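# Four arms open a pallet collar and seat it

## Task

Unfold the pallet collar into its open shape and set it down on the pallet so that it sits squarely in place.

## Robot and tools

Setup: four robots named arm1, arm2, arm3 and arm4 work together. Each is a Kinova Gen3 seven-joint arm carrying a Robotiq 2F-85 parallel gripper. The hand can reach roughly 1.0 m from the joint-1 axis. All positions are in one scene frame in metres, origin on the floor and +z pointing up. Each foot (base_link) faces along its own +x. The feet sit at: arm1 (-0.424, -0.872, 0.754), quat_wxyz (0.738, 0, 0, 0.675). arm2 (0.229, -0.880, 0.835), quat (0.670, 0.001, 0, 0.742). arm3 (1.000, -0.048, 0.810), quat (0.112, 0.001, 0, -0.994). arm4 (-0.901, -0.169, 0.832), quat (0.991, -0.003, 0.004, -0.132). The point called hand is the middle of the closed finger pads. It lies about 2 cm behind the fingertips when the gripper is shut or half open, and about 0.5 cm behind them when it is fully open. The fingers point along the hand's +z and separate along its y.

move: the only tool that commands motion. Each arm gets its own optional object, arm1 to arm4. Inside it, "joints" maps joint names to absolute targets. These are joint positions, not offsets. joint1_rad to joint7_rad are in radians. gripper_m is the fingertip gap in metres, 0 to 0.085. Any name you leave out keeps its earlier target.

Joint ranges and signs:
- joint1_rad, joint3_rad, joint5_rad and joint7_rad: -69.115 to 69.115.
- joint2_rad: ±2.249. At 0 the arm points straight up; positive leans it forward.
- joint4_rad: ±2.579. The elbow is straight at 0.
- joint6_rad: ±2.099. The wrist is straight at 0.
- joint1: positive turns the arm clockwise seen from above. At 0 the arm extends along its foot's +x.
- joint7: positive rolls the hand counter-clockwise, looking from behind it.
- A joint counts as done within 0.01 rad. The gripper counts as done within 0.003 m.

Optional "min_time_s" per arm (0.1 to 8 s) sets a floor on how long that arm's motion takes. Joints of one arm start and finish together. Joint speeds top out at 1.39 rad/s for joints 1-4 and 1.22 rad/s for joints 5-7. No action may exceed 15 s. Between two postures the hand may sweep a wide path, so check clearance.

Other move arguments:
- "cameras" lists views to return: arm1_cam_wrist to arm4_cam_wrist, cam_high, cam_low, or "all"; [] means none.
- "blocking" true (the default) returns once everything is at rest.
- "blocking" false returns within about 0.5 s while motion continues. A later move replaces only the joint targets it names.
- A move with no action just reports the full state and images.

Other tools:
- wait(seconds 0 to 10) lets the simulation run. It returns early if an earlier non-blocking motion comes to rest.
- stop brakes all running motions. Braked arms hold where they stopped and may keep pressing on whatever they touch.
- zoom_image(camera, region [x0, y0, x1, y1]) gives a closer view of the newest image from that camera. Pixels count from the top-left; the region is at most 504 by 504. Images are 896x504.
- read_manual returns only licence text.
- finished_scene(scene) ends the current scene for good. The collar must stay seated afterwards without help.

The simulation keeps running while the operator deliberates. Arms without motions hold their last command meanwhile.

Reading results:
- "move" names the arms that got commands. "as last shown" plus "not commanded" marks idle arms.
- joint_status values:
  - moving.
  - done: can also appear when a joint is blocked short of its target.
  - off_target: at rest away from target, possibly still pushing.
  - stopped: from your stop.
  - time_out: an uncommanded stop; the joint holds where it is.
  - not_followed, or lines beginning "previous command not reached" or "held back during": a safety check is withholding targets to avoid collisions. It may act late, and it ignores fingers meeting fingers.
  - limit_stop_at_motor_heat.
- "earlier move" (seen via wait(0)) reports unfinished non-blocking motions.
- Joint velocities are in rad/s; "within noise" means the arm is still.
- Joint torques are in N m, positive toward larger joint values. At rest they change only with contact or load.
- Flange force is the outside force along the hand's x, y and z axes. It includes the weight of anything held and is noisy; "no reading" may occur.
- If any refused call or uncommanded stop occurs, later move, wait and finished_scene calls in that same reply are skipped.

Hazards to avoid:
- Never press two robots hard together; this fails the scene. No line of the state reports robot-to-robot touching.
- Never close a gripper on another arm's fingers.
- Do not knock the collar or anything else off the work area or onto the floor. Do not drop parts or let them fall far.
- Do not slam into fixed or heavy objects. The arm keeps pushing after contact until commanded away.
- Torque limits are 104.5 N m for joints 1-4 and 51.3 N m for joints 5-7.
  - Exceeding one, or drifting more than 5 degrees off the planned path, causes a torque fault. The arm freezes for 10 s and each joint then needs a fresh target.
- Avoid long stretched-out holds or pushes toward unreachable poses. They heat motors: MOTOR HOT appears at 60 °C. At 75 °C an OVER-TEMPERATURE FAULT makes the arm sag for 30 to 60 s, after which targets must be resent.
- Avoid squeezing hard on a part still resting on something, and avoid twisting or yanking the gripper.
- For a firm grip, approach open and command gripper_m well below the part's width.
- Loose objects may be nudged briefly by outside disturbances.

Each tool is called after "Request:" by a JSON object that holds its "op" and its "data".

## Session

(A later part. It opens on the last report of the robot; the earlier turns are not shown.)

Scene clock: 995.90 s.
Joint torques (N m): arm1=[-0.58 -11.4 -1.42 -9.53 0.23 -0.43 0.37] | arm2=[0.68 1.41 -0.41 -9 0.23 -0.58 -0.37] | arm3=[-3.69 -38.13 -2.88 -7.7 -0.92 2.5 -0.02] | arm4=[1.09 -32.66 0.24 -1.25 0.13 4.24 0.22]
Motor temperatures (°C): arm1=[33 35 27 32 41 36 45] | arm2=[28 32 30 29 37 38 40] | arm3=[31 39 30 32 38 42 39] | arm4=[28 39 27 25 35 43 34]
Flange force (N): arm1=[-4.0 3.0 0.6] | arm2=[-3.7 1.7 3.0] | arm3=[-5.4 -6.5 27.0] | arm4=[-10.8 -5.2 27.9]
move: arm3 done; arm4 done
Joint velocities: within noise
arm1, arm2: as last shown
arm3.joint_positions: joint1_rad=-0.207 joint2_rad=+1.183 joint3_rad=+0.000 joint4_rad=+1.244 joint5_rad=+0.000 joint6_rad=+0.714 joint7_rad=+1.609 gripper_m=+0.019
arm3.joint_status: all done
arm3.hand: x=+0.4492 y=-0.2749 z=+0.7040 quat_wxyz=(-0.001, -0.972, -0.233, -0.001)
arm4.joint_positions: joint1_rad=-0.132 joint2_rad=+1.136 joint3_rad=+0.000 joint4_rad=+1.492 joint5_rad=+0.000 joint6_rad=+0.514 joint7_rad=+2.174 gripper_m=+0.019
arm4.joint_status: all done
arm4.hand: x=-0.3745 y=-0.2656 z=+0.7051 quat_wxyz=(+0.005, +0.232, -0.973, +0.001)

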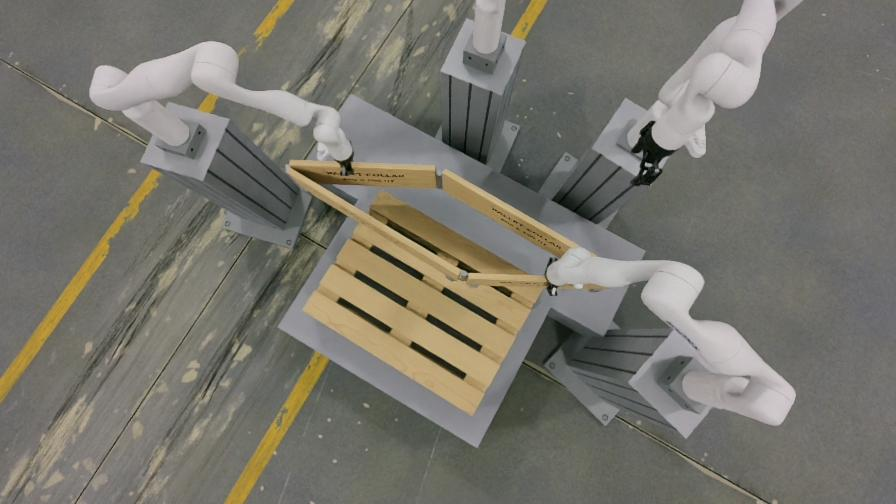

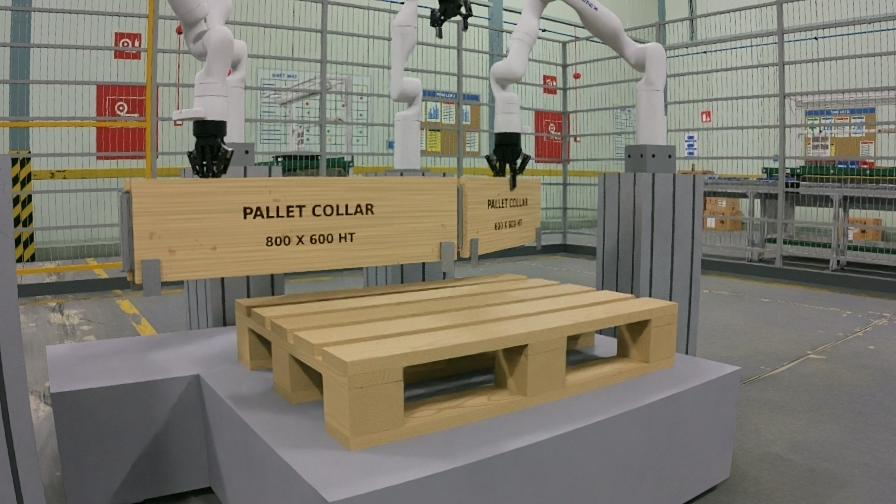

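Request:
{"op": "move", "data": {"arm3": {"joints":{"joint1_rad":-0.0515,"joint2_rad":1.1567,"joint4_rad":1.3214,"joint6_rad":0.6635,"joint7_rad":2.1345},"min_time_s":2.5}, "arm4": {"joints":{"joint1_rad":-0.2971,"joint2_rad":1.1136,"joint4_rad":1.5716,"joint6_rad":0.4564,"joint7_rad":2.3787},"min_time_s":2.5}}}

Request:
{"op": "move", "data": {"arm3": {"joints":{"joint1_rad":0.1093,"joint2_rad":1.1559,"joint4_rad":1.3241,"joint6_rad":0.6616,"joint7_rad":2.6553},"min_time_s":2.5}, "arm4": {"joints":{"joint1_rad":-0.4705,"joint2_rad":1.1072,"joint4_rad":1.5954,"joint6_rad":0.439,"joint7_rad":2.5653},"min_time_s":2.5}}}

Request:
{"op": "move", "data": {"arm3": {"joints":{"joint1_rad":0.2677,"joint2_rad":1.1766,"joint4_rad":1.2629,"joint6_rad":0.702,"joint7_rad":3.1847},"min_time_s":2.5}, "arm4": {"joints":{"joint1_rad":-0.6403,"joint2_rad":1.1177,"joint4_rad":1.5557,"joint6_rad":0.4682,"joint7_rad":2.7665},"min_time_s":2.5}, "cameras": ["all"]}}

Scene clock: 1016.73 s.
Joint torques (N m): arm1=[-0.58 -11.35 -1.38 -9.53 0.19 -0.43 0.38] | arm2=[0.54 1.38 -0.48 -9.03 0.22 -0.56 -0.39] | arm3=[-9.18 -23.84 -9.22 12.18 -2.4 13.12 0.59] | arm4=[-1.85 -17.36 -2.91 20.22 0.32 14.7 1.19]
Motor temperatures (°C): arm1=[33 35 27 32 41 36 45] | arm2=[28 32 30 29 37 38 40] | arm3=[31 40 30 32 38 42 39] | arm4=[28 40 27 25 35 43 34]
Flange force (N): arm1=[-3.9 2.9 0.6] | arm2=[-3.6 1.9 3.2] | arm3=[-25.1 -35.3 27.1] | arm4=[-29.9 -36.5 27.5]
move: arm3 done; arm4 done
Joint velocities: within noise
arm1, arm2: as last shown
arm3.joint_positions: joint1_rad=-0.052 joint2_rad=+1.157 joint3_rad=+0.000 joint4_rad=+1.321 joint5_rad=+0.000 joint6_rad=+0.663 joint7_rad=+2.135 gripper_m=+0.019
arm3.joint_status: all done
arm3.hand: x=+0.4367 y=-0.1822 z=+0.7040 quat_wxyz=(-0.001, -0.913, -0.408, -0.001)
arm4.joint_positions: joint1_rad=-0.297 joint2_rad=+1.113 joint3_rad=+0.000 joint4_rad=+1.572 joint5_rad=+0.000 joint6_rad=+0.456 joint7_rad=+2.379 gripper_m=+0.019
arm4.joint_status: all done
arm4.hand: x=-0.3858 y=-0.1783 z=+0.7048 quat_wxyz=(+0.005, +0.407, -0.913, +0.000)
pictures: none

Scene clock: 1019.60 s.
Joint torques (N m): arm1=[-0.52 -11.44 -1.4 -9.54 0.23 -0.44 0.39] | arm2=[0.66 1.4 -0.53 -8.95 0.24 -0.5 -0.36] | arm3=[-12.71 -1.3 -12.53 45.82 -1.43 31.4 2.92] | arm4=[-16.17 6.31 -18.47 54.46 -0.93 31.62 3.39]
Motor temperatures (°C): arm1=[33 35 27 32 41 36 45] | arm2=[28 32 30 29 37 38 40] | arm3=[31 40 30 32 38 42 39] | arm4=[28 40 27 25 35 44 34]
Flange force (N): arm1=[-3.9 3.2 0.6] | arm2=[-3.5 2.1 3.0] | arm3=[-29.3 -100.8 28.3] | arm4=[-32.3 -105.3 26.1]
move: arm3 done; arm4 done
TORQUE WARNING: arm3's joint6_rad reached its warning level (29.4 N m). A warning alone does not stop the arm.
TORQUE WARNING: arm4's joint6_rad reached its warning level (29.4 N m). A warning alone does not stop the arm.
Joint velocities: within noise
arm1, arm2: as last shown
arm3.joint_positions: joint1_rad=+0.109 joint2_rad=+1.156 joint3_rad=+0.000 joint4_rad=+1.324 joint5_rad=+0.000 joint6_rad=+0.662 joint7_rad=+2.655 gripper_m=+0.019
arm3.joint_status: all done
arm3.hand: x=+0.4231 y=-0.0902 z=+0.7038 quat_wxyz=(-0.001, -0.825, -0.565, +0.000)
arm4.joint_positions: joint1_rad=-0.470 joint2_rad=+1.107 joint3_rad=+0.000 joint4_rad=+1.595 joint5_rad=+0.000 joint6_rad=+0.439 joint7_rad=+2.565 gripper_m=+0.019
arm4.joint_status: all done
arm4.hand: x=-0.3979 y=-0.0903 z=+0.7047 quat_wxyz=(+0.005, +0.564, -0.826, -0.001)
pictures: none

Scene clock: 1024.67 s.
Joint torques (N m): arm1=[-0.55 -11.34 -1.35 -9.46 0.22 -0.44 0.36] | arm2=[0.61 1.37 -0.54 -9.06 0.21 -0.59 -0.33] | arm3=[-5.27 -0.75 -4.33 49.15 2.08 32.84 4.28] | arm4=[-31.58 6.94 -33.29 54.87 -2.71 31.18 4.7]
Motor temperatures (°C): arm1=[33 34 27 32 41 36 45] | arm2=[28 32 30 29 37 38 40] | arm3=[31 40 30 32 38 44 39] | arm4=[28 40 27 26 35 45 35]
Flange force (N): arm1=[-3.9 3.1 0.4] | arm2=[-3.6 2.0 3.2] | arm3=[11.5 -116.8 34.0] | arm4=[11.9 -123.1 26.7]
move: arm3 time_out; arm4 time_out
TORQUE WARNING: arm3's joint6_rad reached its warning level (29.4 N m). A warning alone does not stop the arm.
TORQUE WARNING: arm4's joint6_rad reached its warning level (29.4 N m). A warning alone does not stop the arm.
Joint velocities: within noise
arm1, arm2: as last shown
arm3.joint_positions: joint1_rad=+0.268 joint2_rad=+1.177 joint3_rad=+0.000 joint4_rad=+1.263 joint5_rad=+0.000 joint6_rad=+0.672 joint7_rad=+3.185 gripper_m=+0.019
arm3.joint_status: joint6_rad time_out (moved +0.010 of +0.040); the others done
arm3.hand: x=+0.4010 y=+0.0024 z=+0.7038 quat_wxyz=(+0.010, -0.707, -0.707, +0.010)
arm4.joint_positions: joint1_rad=-0.640 joint2_rad=+1.118 joint3_rad=+0.000 joint4_rad=+1.556 joint5_rad=+0.000 joint6_rad=+0.442 joint7_rad=+2.766 gripper_m=+0.019
arm4.joint_status: joint6_rad time_out (moved +0.003 of +0.029); the others done
arm4.hand: x=-0.4018 y=+0.0005 z=+0.7044 quat_wxyz=(-0.007, +0.707, -0.707, +0.003)
pictures: arm1_cam_wrist, arm2_cam_wrist, arm3_cam_wrist, arm4_cam_wrist, cam_high, cam_low

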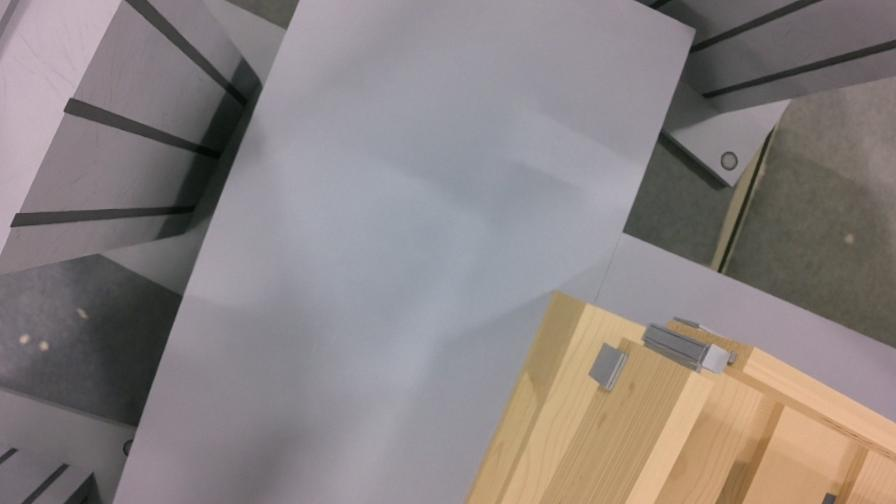

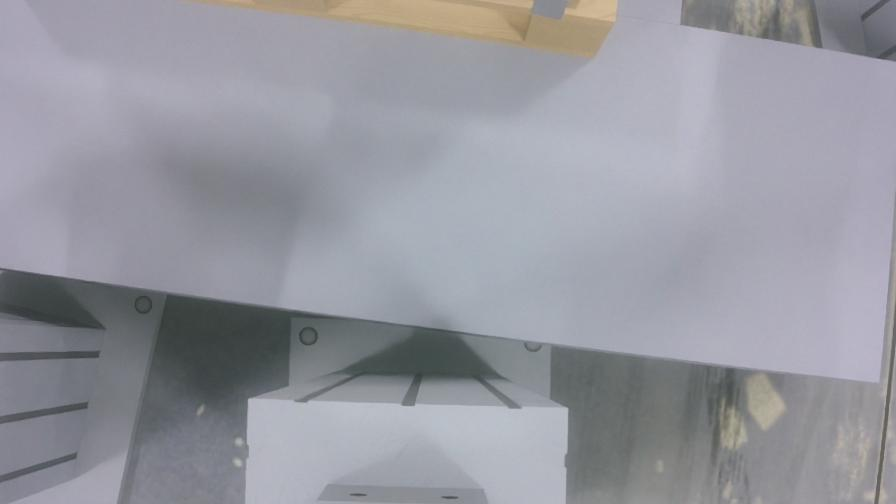

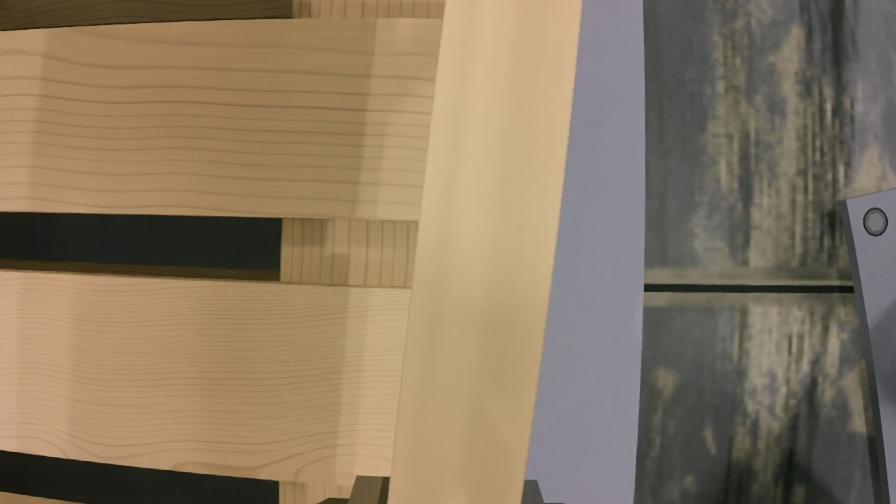

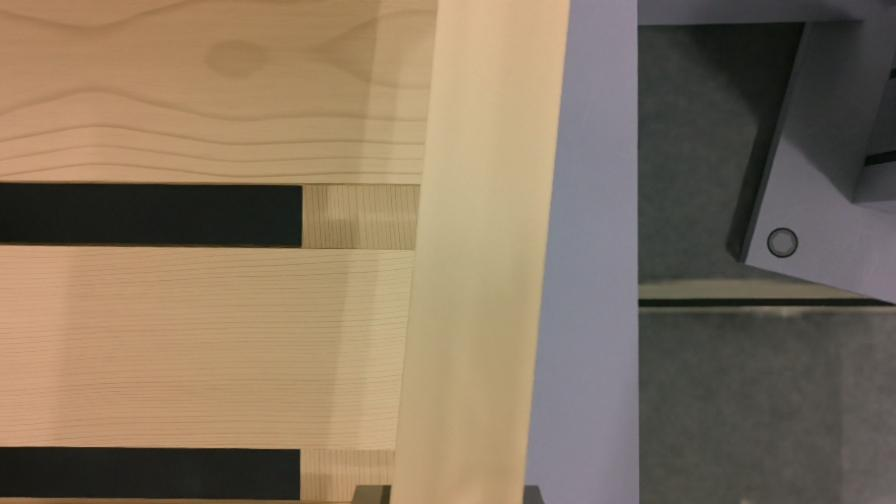

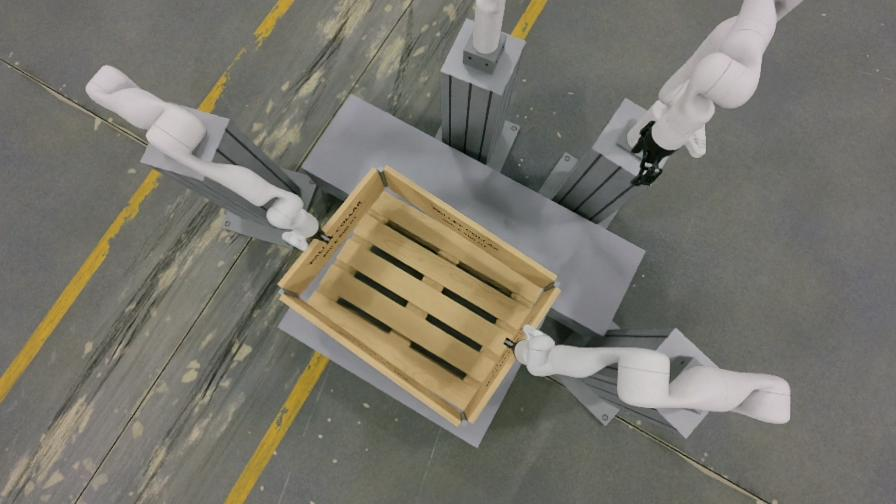

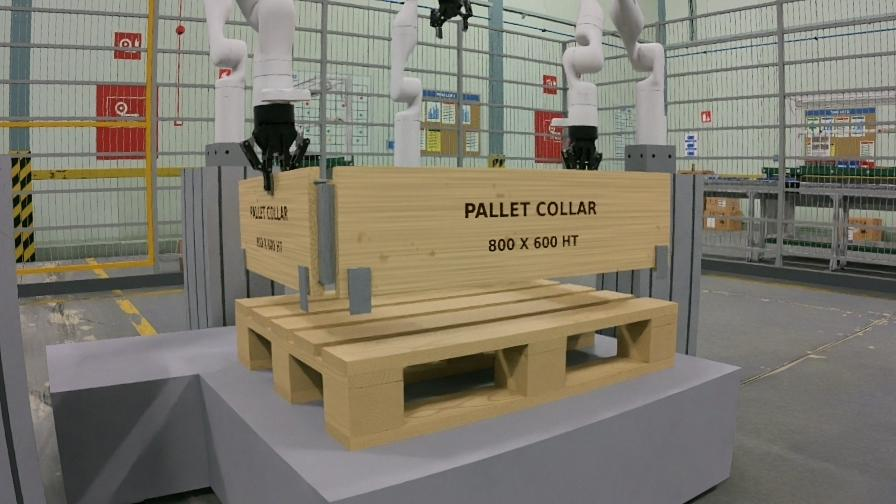

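Request:
{"op": "move", "data": {"arm3": {"joints":{"joint1_rad":0.2669,"joint2_rad":1.1957,"joint4_rad":1.208,"joint6_rad":0.7379,"joint7_rad":3.1839},"min_time_s":2}, "arm4": {"joints":{"joint1_rad":-0.6323,"joint2_rad":1.13,"joint4_rad":1.5122,"joint6_rad":0.4994,"joint7_rad":2.7745},"min_time_s":2}, "cameras": ["arm3_cam_wrist","arm4_cam_wrist","cam_high"]}}

Scene clock: 1065.37 s.
Joint torques (N m): arm1=[-0.54 -11.33 -1.35 -9.56 0.24 -0.48 0.35] | arm2=[0.54 1.43 -0.49 -9.05 0.2 -0.53 -0.35] | arm3=[-3.56 -9.57 -2.3 34 1.65 26.78 2.95] | arm4=[-22.15 -2.79 -23.88 39.77 -2.93 25.57 3.28]
Motor temperatures (°C): arm1=[33 34 27 31 41 36 45] | arm2=[28 31 30 29 37 38 40] | arm3=[30 38 30 37 38 52 39] | arm4=[32 38 30 30 35 54 35]
Flange force (N): arm1=[-3.8 2.8 0.5] | arm2=[-3.7 1.9 3.4] | arm3=[7.9 -83.9 29.3] | arm4=[7.7 -89.3 24.9]
move: arm3 done; arm4 done
TORQUE WARNING: arm3's joint6_rad reached its warning level (29.4 N m). A warning alone does not stop the arm.
TORQUE WARNING: arm4's joint6_rad reached its warning level (29.4 N m). A warning alone does not stop the arm.
Joint velocities: within noise
arm1, arm2: as last shown
arm3.joint_positions: joint1_rad=+0.267 joint2_rad=+1.196 joint3_rad=+0.000 joint4_rad=+1.208 joint5_rad=+0.000 joint6_rad=+0.738 joint7_rad=+3.184 gripper_m=+0.019
arm3.joint_status: all done
arm3.hand: x=+0.3989 y=+0.0019 z=+0.7036 quat_wxyz=(-0.001, -0.707, -0.707, +0.000)
arm4.joint_positions: joint1_rad=-0.632 joint2_rad=+1.130 joint3_rad=+0.000 joint4_rad=+1.512 joint5_rad=+0.000 joint6_rad=+0.499 joint7_rad=+2.775 gripper_m=+0.019
arm4.joint_status: all done
arm4.hand: x=-0.3978 y=-0.0025 z=+0.7042 quat_wxyz=(+0.005, +0.707, -0.707, -0.002)

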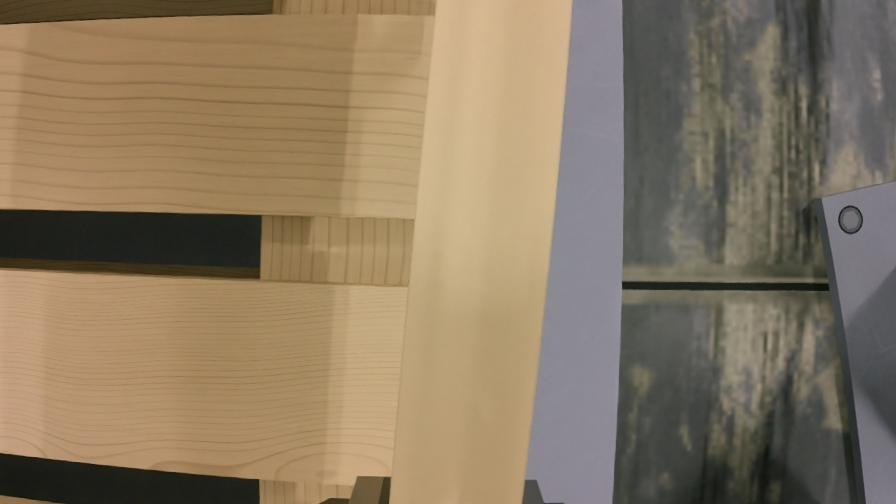

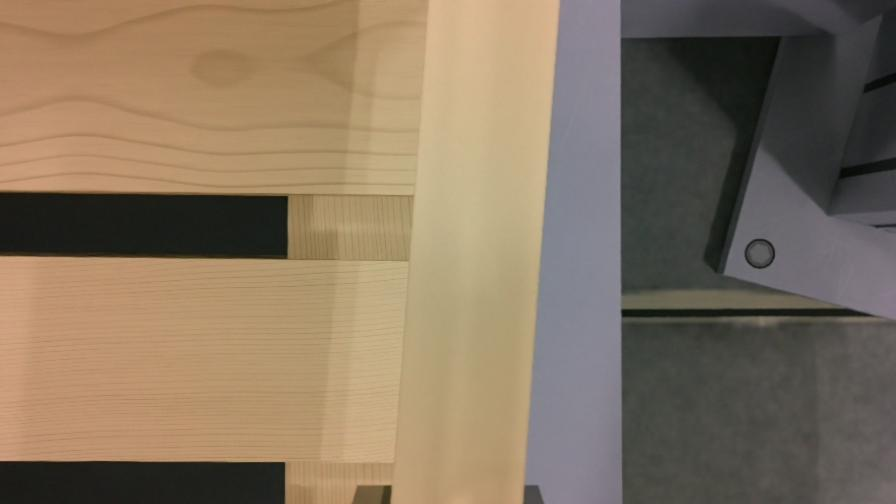

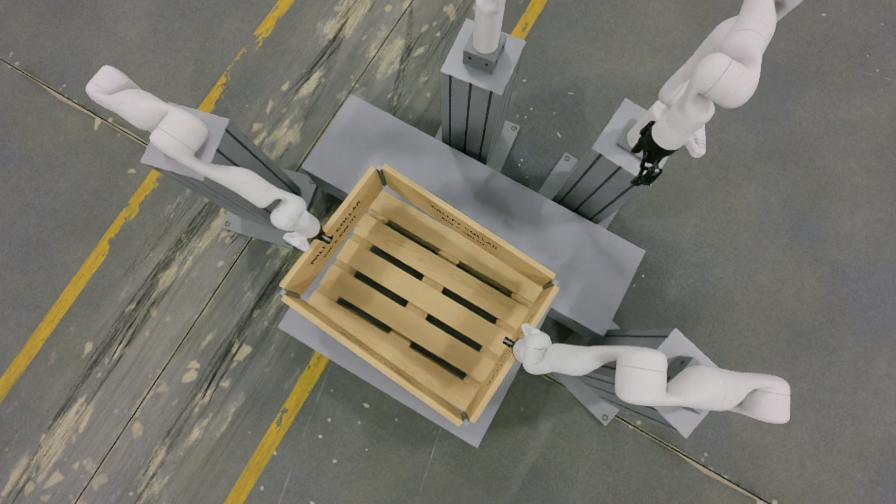

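Request:
{"op": "move", "data": {"arm3": {"joints":{"joint1_rad":0.2845,"joint2_rad":1.2086,"joint4_rad":1.1709,"joint6_rad":0.7621,"joint7_rad":3.2505},"min_time_s":2}, "arm4": {"joints":{"joint1_rad":-0.6077,"joint2_rad":1.1317,"joint4_rad":1.5057,"joint6_rad":0.5042,"joint7_rad":2.8481},"min_time_s":2}, "cameras": ["arm3_cam_wrist","arm4_cam_wrist","cam_high"]}}

Request:
{"op": "zoom_image", "data": {"camera": "cam_high", "region": [260, 140, 580, 440]}}

Scene clock: 1092.10 s.
Joint torques (N m): arm1=[-0.56 -11.46 -1.45 -9.48 0.25 -0.45 0.38] | arm2=[0.57 1.39 -0.49 -8.99 0.22 -0.58 -0.36] | arm3=[-0.95 -27.82 0 7.95 1.01 12.52 1.27] | arm4=[-8.86 -20.15 -9.88 14.94 -1.06 12.91 1.55]
Motor temperatures (°C): arm1=[33 34 27 31 41 36 45] | arm2=[28 30 30 29 37 37 40] | arm3=[30 37 29 37 38 55 39] | arm4=[32 37 30 31 35 56 35]
Flange force (N): arm1=[-4.2 3.3 0.4] | arm2=[-3.6 1.9 3.0] | arm3=[4.6 -34.8 28.7] | arm4=[3.9 -40.1 25.7]
move: arm3 done; arm4 done
Joint velocities: within noise
arm1.joint_positions: joint1_rad=+0.000 joint2_rad=+0.000 joint3_rad=+0.000 joint4_rad=+1.500 joint5_rad=+0.000 joint6_rad=+1.500 joint7_rad=+0.441 gripper_m=+0.085
arm1.joint_status: not commanded
arm1.hand: x=-0.3669 y=-0.5179 z=+1.1731 quat_wxyz=(-0.018, +0.175, -0.982, -0.068)
arm2.joint_positions: joint1_rad=-0.053 joint2_rad=-0.430 joint3_rad=+0.000 joint4_rad=+1.520 joint5_rad=+0.000 joint6_rad=+1.970 joint7_rad=-1.571 gripper_m=+0.060
arm2.joint_status: not commanded
arm2.hand: x=+0.2347 y=-0.7503 z=+1.3378 quat_wxyz=(+0.032, -0.650, -0.759, -0.027)
arm3.joint_positions: joint1_rad=+0.284 joint2_rad=+1.209 joint3_rad=+0.000 joint4_rad=+1.171 joint5_rad=+0.000 joint6_rad=+0.762 joint7_rad=+3.250 gripper_m=+0.019
arm3.joint_status: all done
arm3.hand: x=+0.3924 y=+0.0130 z=+0.7037 quat_wxyz=(-0.001, -0.689, -0.724, +0.000)
arm4.joint_positions: joint1_rad=-0.608 joint2_rad=+1.132 joint3_rad=+0.000 joint4_rad=+1.506 joint5_rad=+0.000 joint6_rad=+0.504 joint7_rad=+2.848 gripper_m=+0.019
arm4.joint_status: all done
arm4.hand: x=-0.3924 y=-0.0144 z=+0.7042 quat_wxyz=(+0.005, +0.724, -0.690, -0.002)

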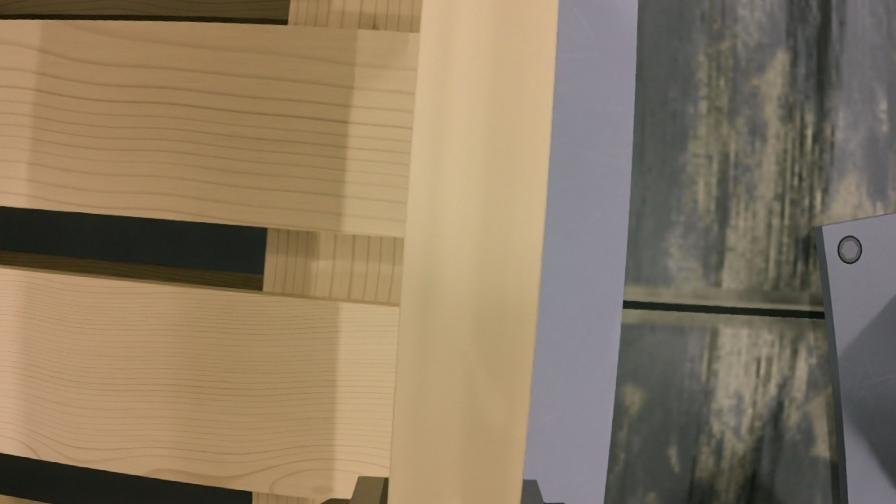

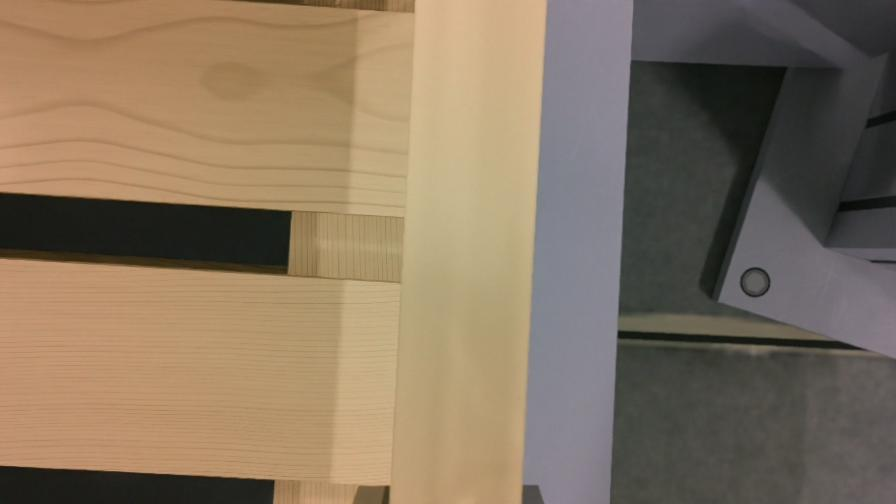

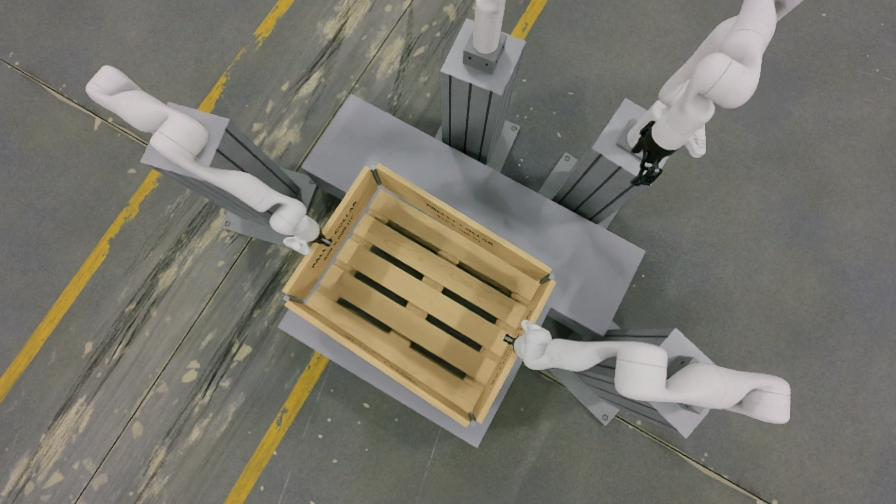

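Scaled by 1.575 from the camera's image (finer frame: 1280x720).

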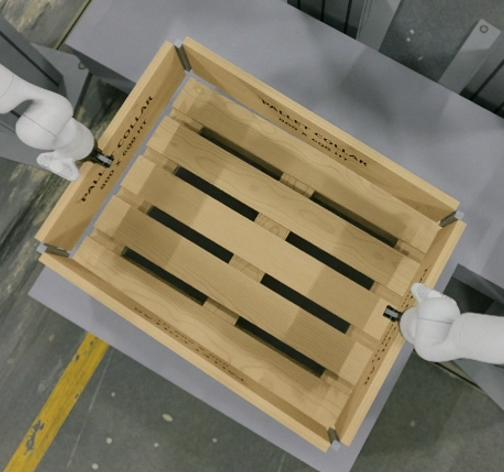

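Request:
{"op": "move", "data": {"arm3": {"joints":{"joint1_rad":0.2857,"joint2_rad":1.2159,"joint4_rad":1.1508,"joint6_rad":0.7749,"joint7_rad":3.2517},"min_time_s":1.5}, "arm4": {"joints":{"joint1_rad":-0.606,"joint2_rad":1.1361,"joint4_rad":1.4898,"joint6_rad":0.5157,"joint7_rad":2.8498},"min_time_s":1.5}, "arm1": {"joints":{"joint1_rad":0.007,"joint2_rad":0.5368,"joint4_rad":1.321,"joint6_rad":1.2838,"joint7_rad":0.096}}, "arm2": {"joints":{"joint1_rad":0.4606,"joint2_rad":0.7166,"joint4_rad":1.2656,"joint6_rad":1.1594,"joint7_rad":0.359}}, "cameras": ["all"]}}

Request:
{"op": "zoom_image", "data": {"camera": "cam_low", "region": [220, 150, 480, 380]}}

Request:
{"op": "zoom_image", "data": {"camera": "cam_low", "region": [460, 150, 720, 380]}}

Scene clock: 1159.40 s.
Joint torques (N m): arm1=[-0.49 -20.8 -1.22 -8.72 0.2 -0.02 0.41] | arm2=[0.52 -19.69 -0.05 -8.88 0.18 -0.18 -0.36] | arm3=[-0.86 -40.19 0.33 -9.65 0.42 2.77 0.22] | arm4=[-0.92 -33.03 -1.3 -3.14 -0.2 3.83 0.11]
Motor temperatures (°C): arm1=[32 33 27 31 41 36 45] | arm2=[28 30 30 29 37 37 40] | arm3=[30 39 29 35 38 50 39] | arm4=[31 38 29 28 35 52 35]
Flange force (N): arm1=[-0.9 4.0 1.3] | arm2=[2.9 -5.9 -1.5] | arm3=[1.1 -0.7 28.2] | arm4=[-0.1 -6.1 26.7]
move: arm1 done; arm2 done; arm3 done; arm4 done
Joint velocities: within noise
arm1.joint_positions: joint1_rad=+0.007 joint2_rad=+0.537 joint3_rad=+0.000 joint4_rad=+1.321 joint5_rad=+0.000 joint6_rad=+1.284 joint7_rad=+0.096 gripper_m=+0.085
arm1.joint_status: all done
arm1.hand: x=-0.3492 y=-0.3600 z=+0.9995 quat_wxyz=(+0.000, +0.000, -1.000, +0.000)
arm2.joint_positions: joint1_rad=+0.461 joint2_rad=+0.717 joint3_rad=+0.000 joint4_rad=+1.266 joint5_rad=+0.000 joint6_rad=+1.159 joint7_rad=+0.359 gripper_m=+0.060
arm2.joint_status: all done
arm2.hand: x=+0.4505 y=-0.3606 z=+1.0009 quat_wxyz=(+0.001, +0.000, -1.000, -0.001)
arm3.joint_positions: joint1_rad=+0.286 joint2_rad=+1.216 joint3_rad=+0.000 joint4_rad=+1.151 joint5_rad=+0.000 joint6_rad=+0.775 joint7_rad=+3.252 gripper_m=+0.019
arm3.joint_status: all done
arm3.hand: x=+0.3885 y=+0.0140 z=+0.7036 quat_wxyz=(-0.001, -0.689, -0.725, +0.000)
arm4.joint_positions: joint1_rad=-0.606 joint2_rad=+1.136 joint3_rad=+0.000 joint4_rad=+1.490 joint5_rad=+0.000 joint6_rad=+0.516 joint7_rad=+2.850 gripper_m=+0.019
arm4.joint_status: all done
arm4.hand: x=-0.3884 y=-0.0140 z=+0.7043 quat_wxyz=(+0.005, +0.724, -0.690, -0.002)
pictures: arm1_cam_wrist, arm2_cam_wrist, arm3_cam_wrist, arm4_cam_wrist, cam_high, cam_low

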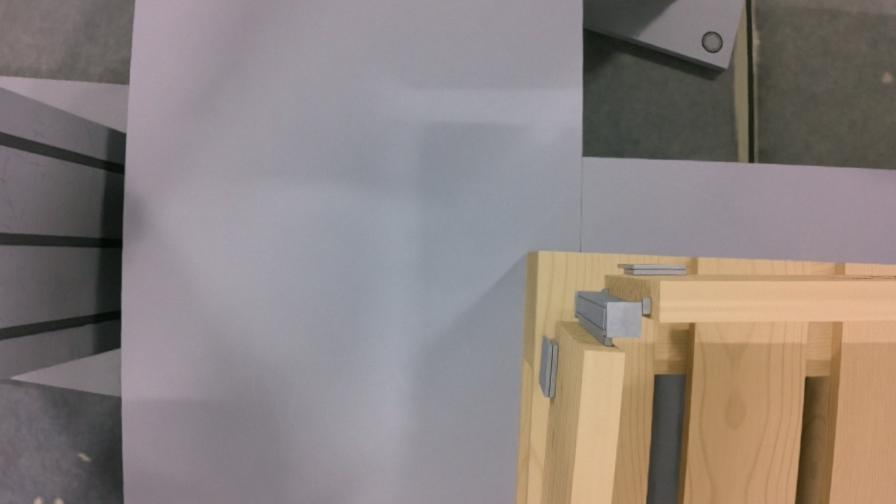

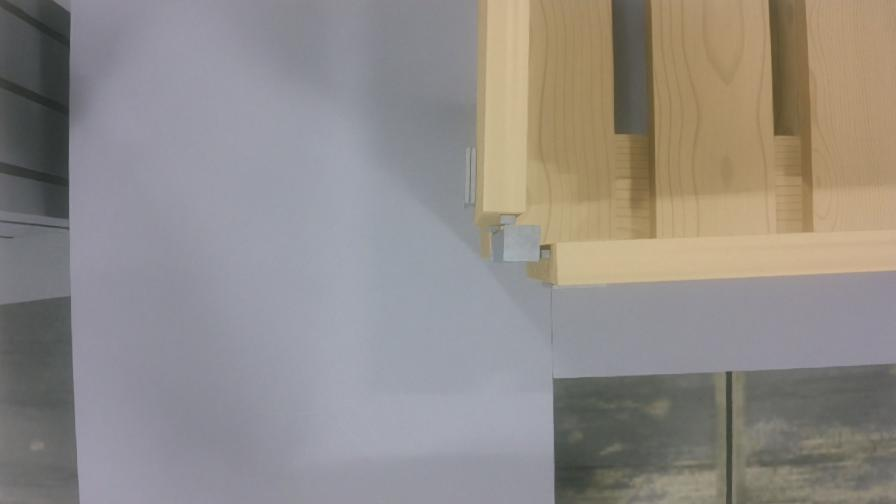

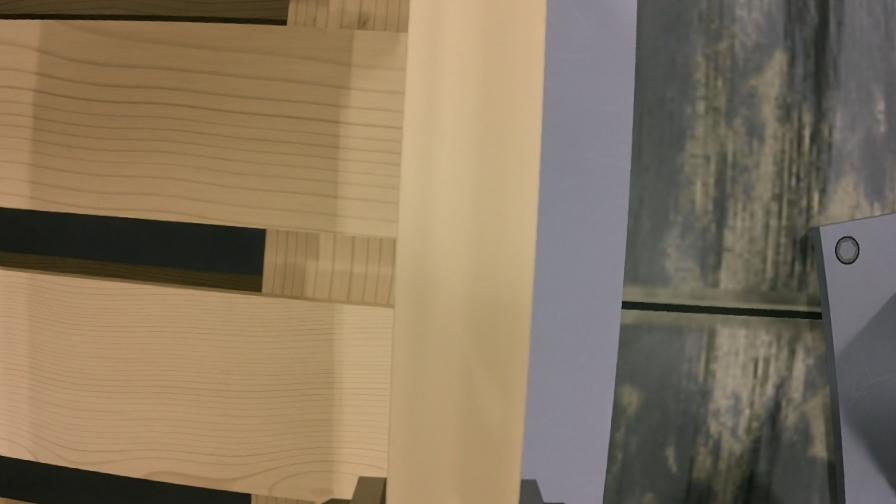

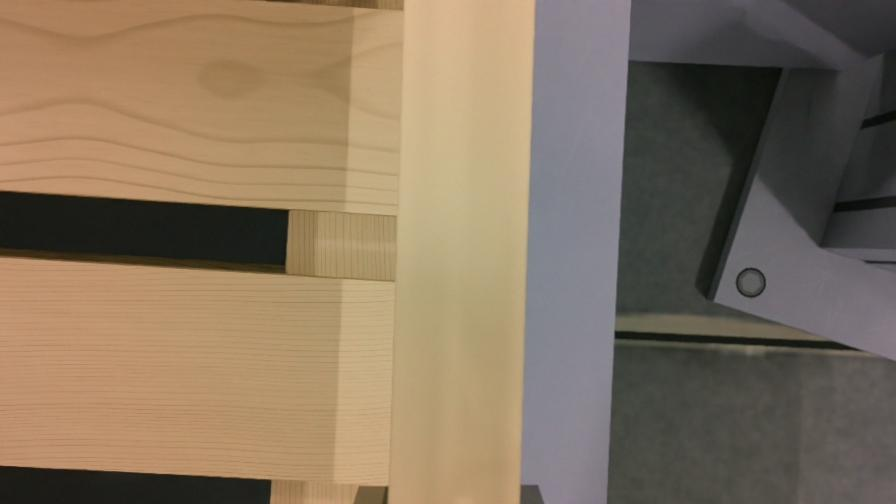

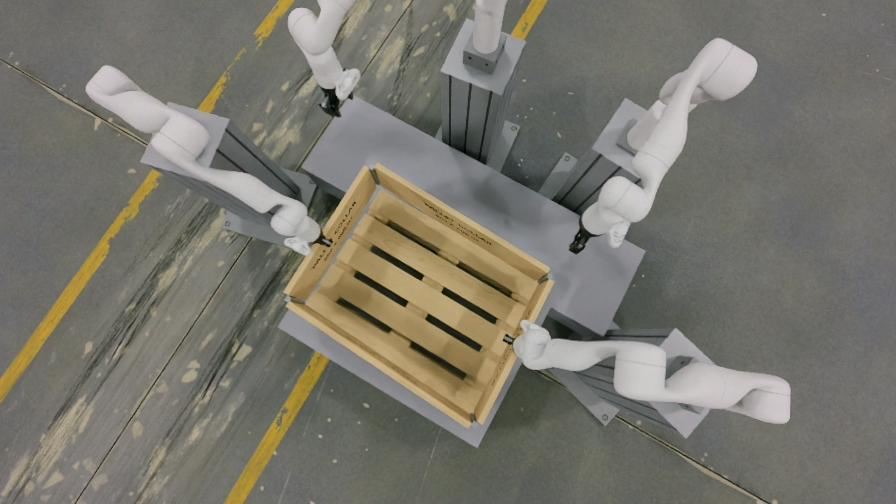

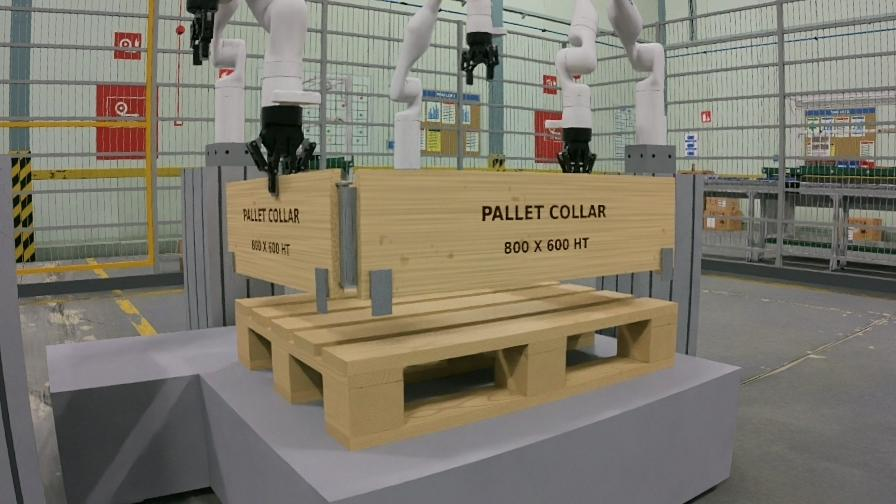

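Scaled by 1.938 from the camera's image (finer frame: 1280x720).

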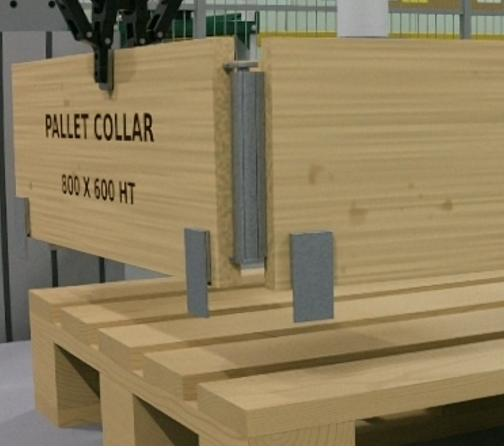

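Scaled by 1.938 from the camera's image (finer frame: 1280x720).

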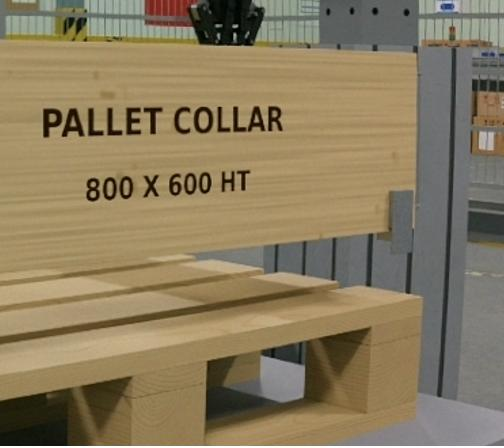

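Request:
{"op": "move", "data": {"arm3": {"joints":{"joint1_rad":0.303,"joint2_rad":1.2739,"joint4_rad":1.1018,"joint6_rad":0.7659,"joint7_rad":3.239},"min_time_s":2}, "arm4": {"joints":{"joint1_rad":-0.5875,"joint2_rad":1.1802,"joint4_rad":1.5004,"joint6_rad":0.461,"joint7_rad":2.8383},"min_time_s":2}, "cameras": ["arm1_cam_wrist","arm2_cam_wrist","arm3_cam_wrist","arm4_cam_wrist","cam_low"]}}

Request:
{"op": "zoom_image", "data": {"camera": "arm1_cam_wrist", "region": [500, 230, 720, 400]}}

Request:
{"op": "zoom_image", "data": {"camera": "arm2_cam_wrist", "region": [440, 130, 660, 300]}}

Request:
{"op": "zoom_image", "data": {"camera": "cam_low", "region": [220, 200, 720, 450]}}

Scene clock: 1262.23 s.
Joint torques (N m): arm1=[-0.56 -20.75 -1.21 -8.75 0.2 -0.06 0.39] | arm2=[0.64 -19.67 -0.03 -8.99 0.15 -0.21 -0.35] | arm3=[-0.5 -41.07 0.57 -10.85 0.33 1.88 0.03] | arm4=[0.03 -35.11 -0.25 -4.86 -0.12 2.22 -0.05]
Motor temperatures (°C): arm1=[32 33 27 31 41 36 45] | arm2=[28 31 29 29 36 37 40] | arm3=[30 46 29 34 38 46 38] | arm4=[29 44 27 26 35 48 35]
Flange force (N): arm1=[-1.1 3.8 1.2] | arm2=[3.3 -6.3 -1.5] | arm3=[0.3 2.4 26.9] | arm4=[-0.8 -2.6 27.7]
move: arm3 done; arm4 done
Joint velocities: within noise
arm1, arm2: as last shown
arm3.joint_positions: joint1_rad=+0.303 joint2_rad=+1.274 joint3_rad=+0.000 joint4_rad=+1.102 joint5_rad=+0.000 joint6_rad=+0.766 joint7_rad=+3.239 gripper_m=+0.019
arm3.joint_status: all done
arm3.hand: x=+0.3839 y=+0.0250 z=+0.6785 quat_wxyz=(-0.001, -0.700, -0.714, +0.000)
arm4.joint_positions: joint1_rad=-0.588 joint2_rad=+1.180 joint3_rad=+0.000 joint4_rad=+1.500 joint5_rad=+0.000 joint6_rad=+0.461 joint7_rad=+2.838 gripper_m=+0.019
arm4.joint_status: all done
arm4.hand: x=-0.3931 y=-0.0260 z=+0.6793 quat_wxyz=(+0.005, +0.714, -0.701, -0.002)

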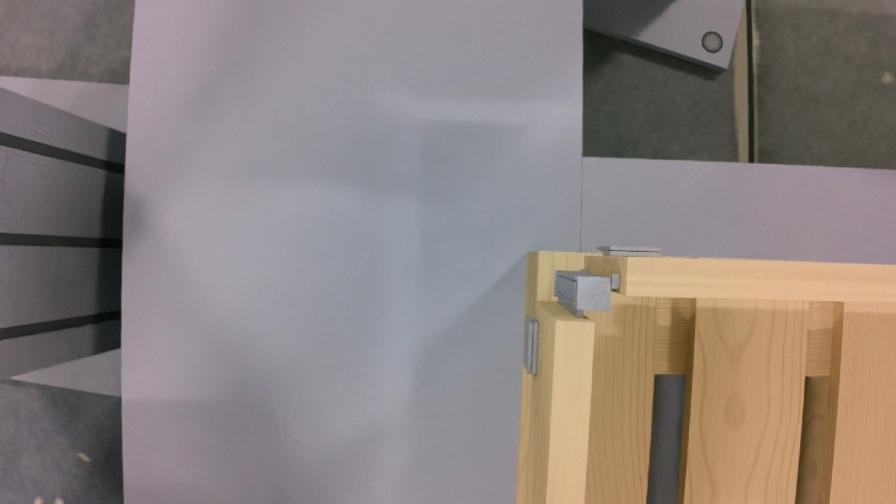

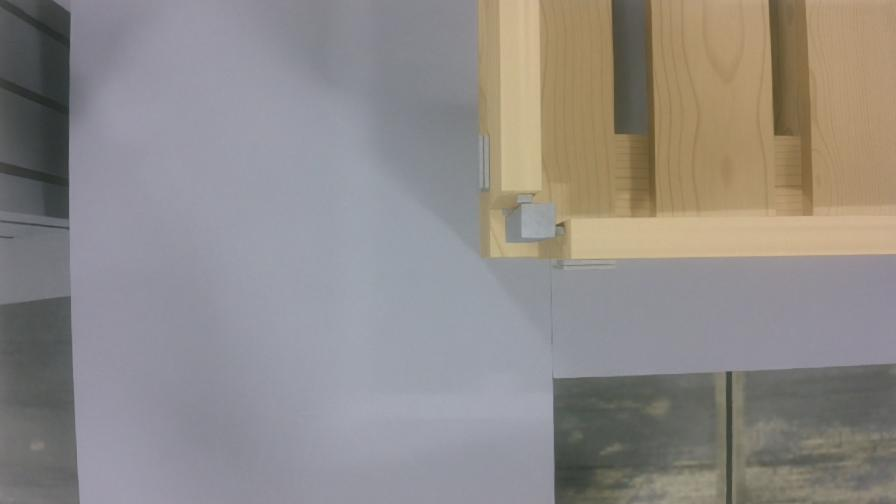

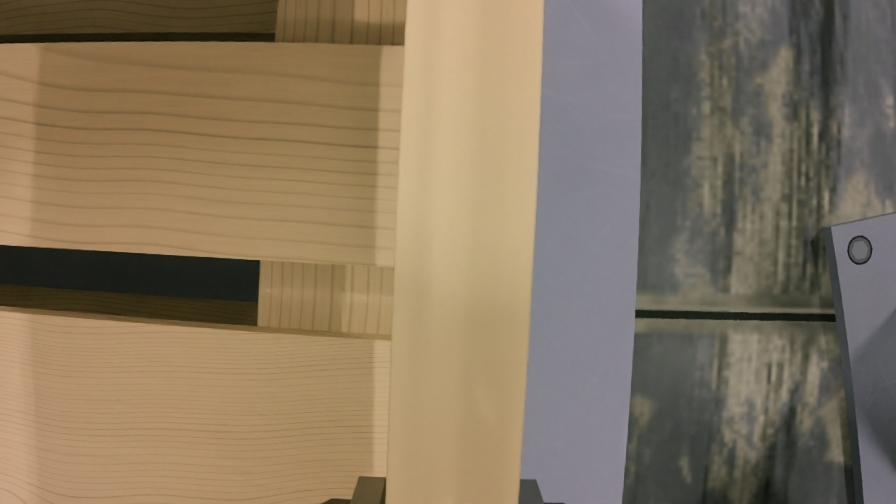

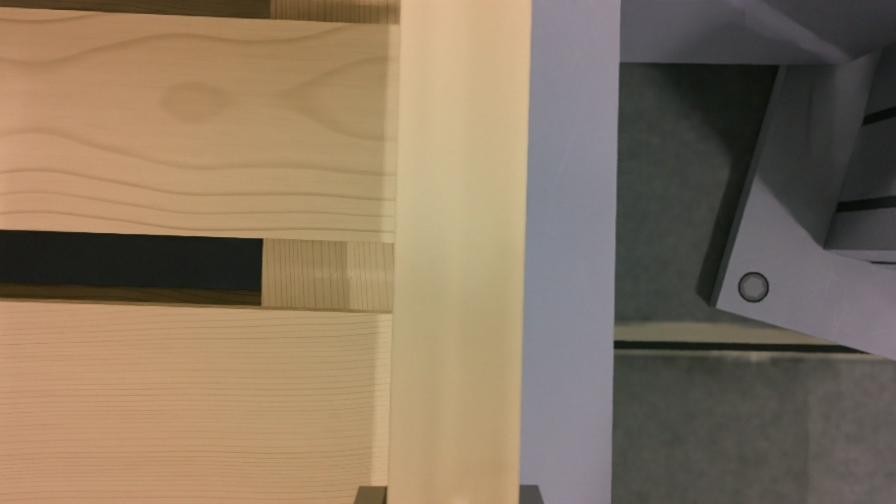

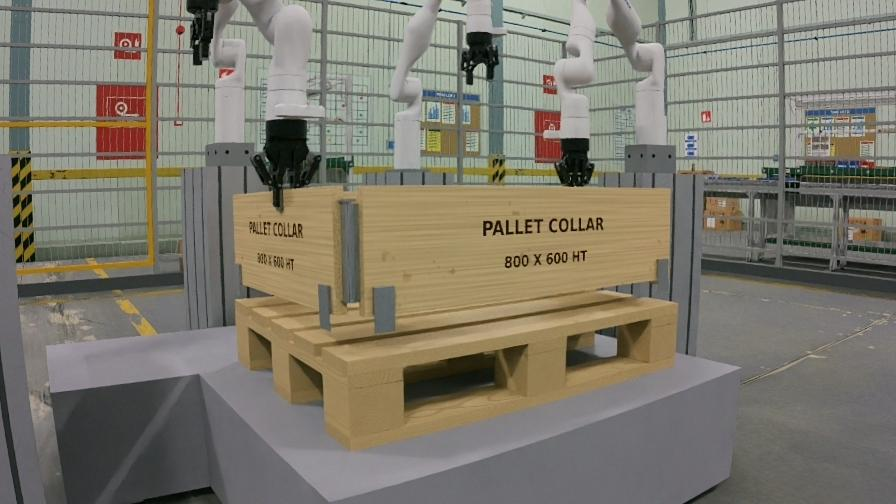

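Scaled by 2.291 from the camera's image (finer frame: 1280x720).

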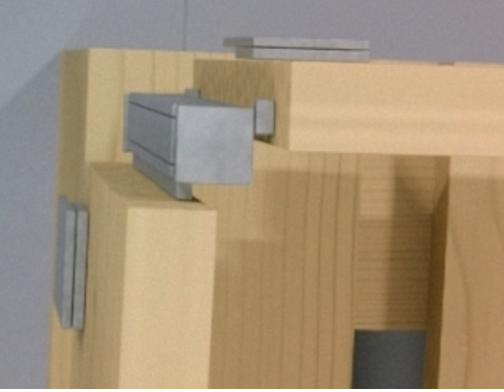

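Scaled by 2.291 from the camera's image (finer frame: 1280x720).

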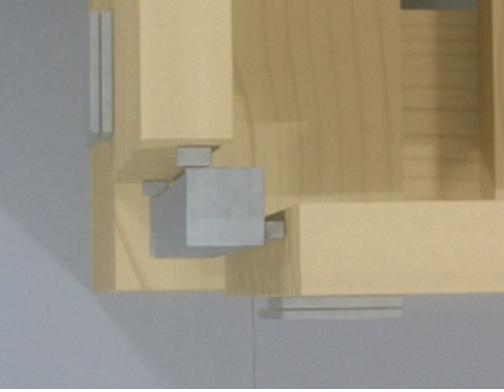

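Scaled by 1.008 from the camera's image (finer frame: 1280x720).

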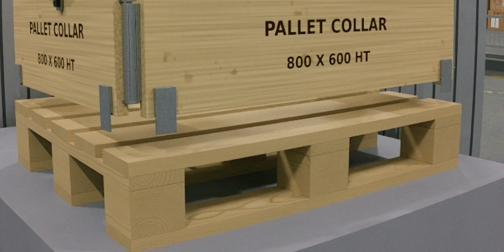

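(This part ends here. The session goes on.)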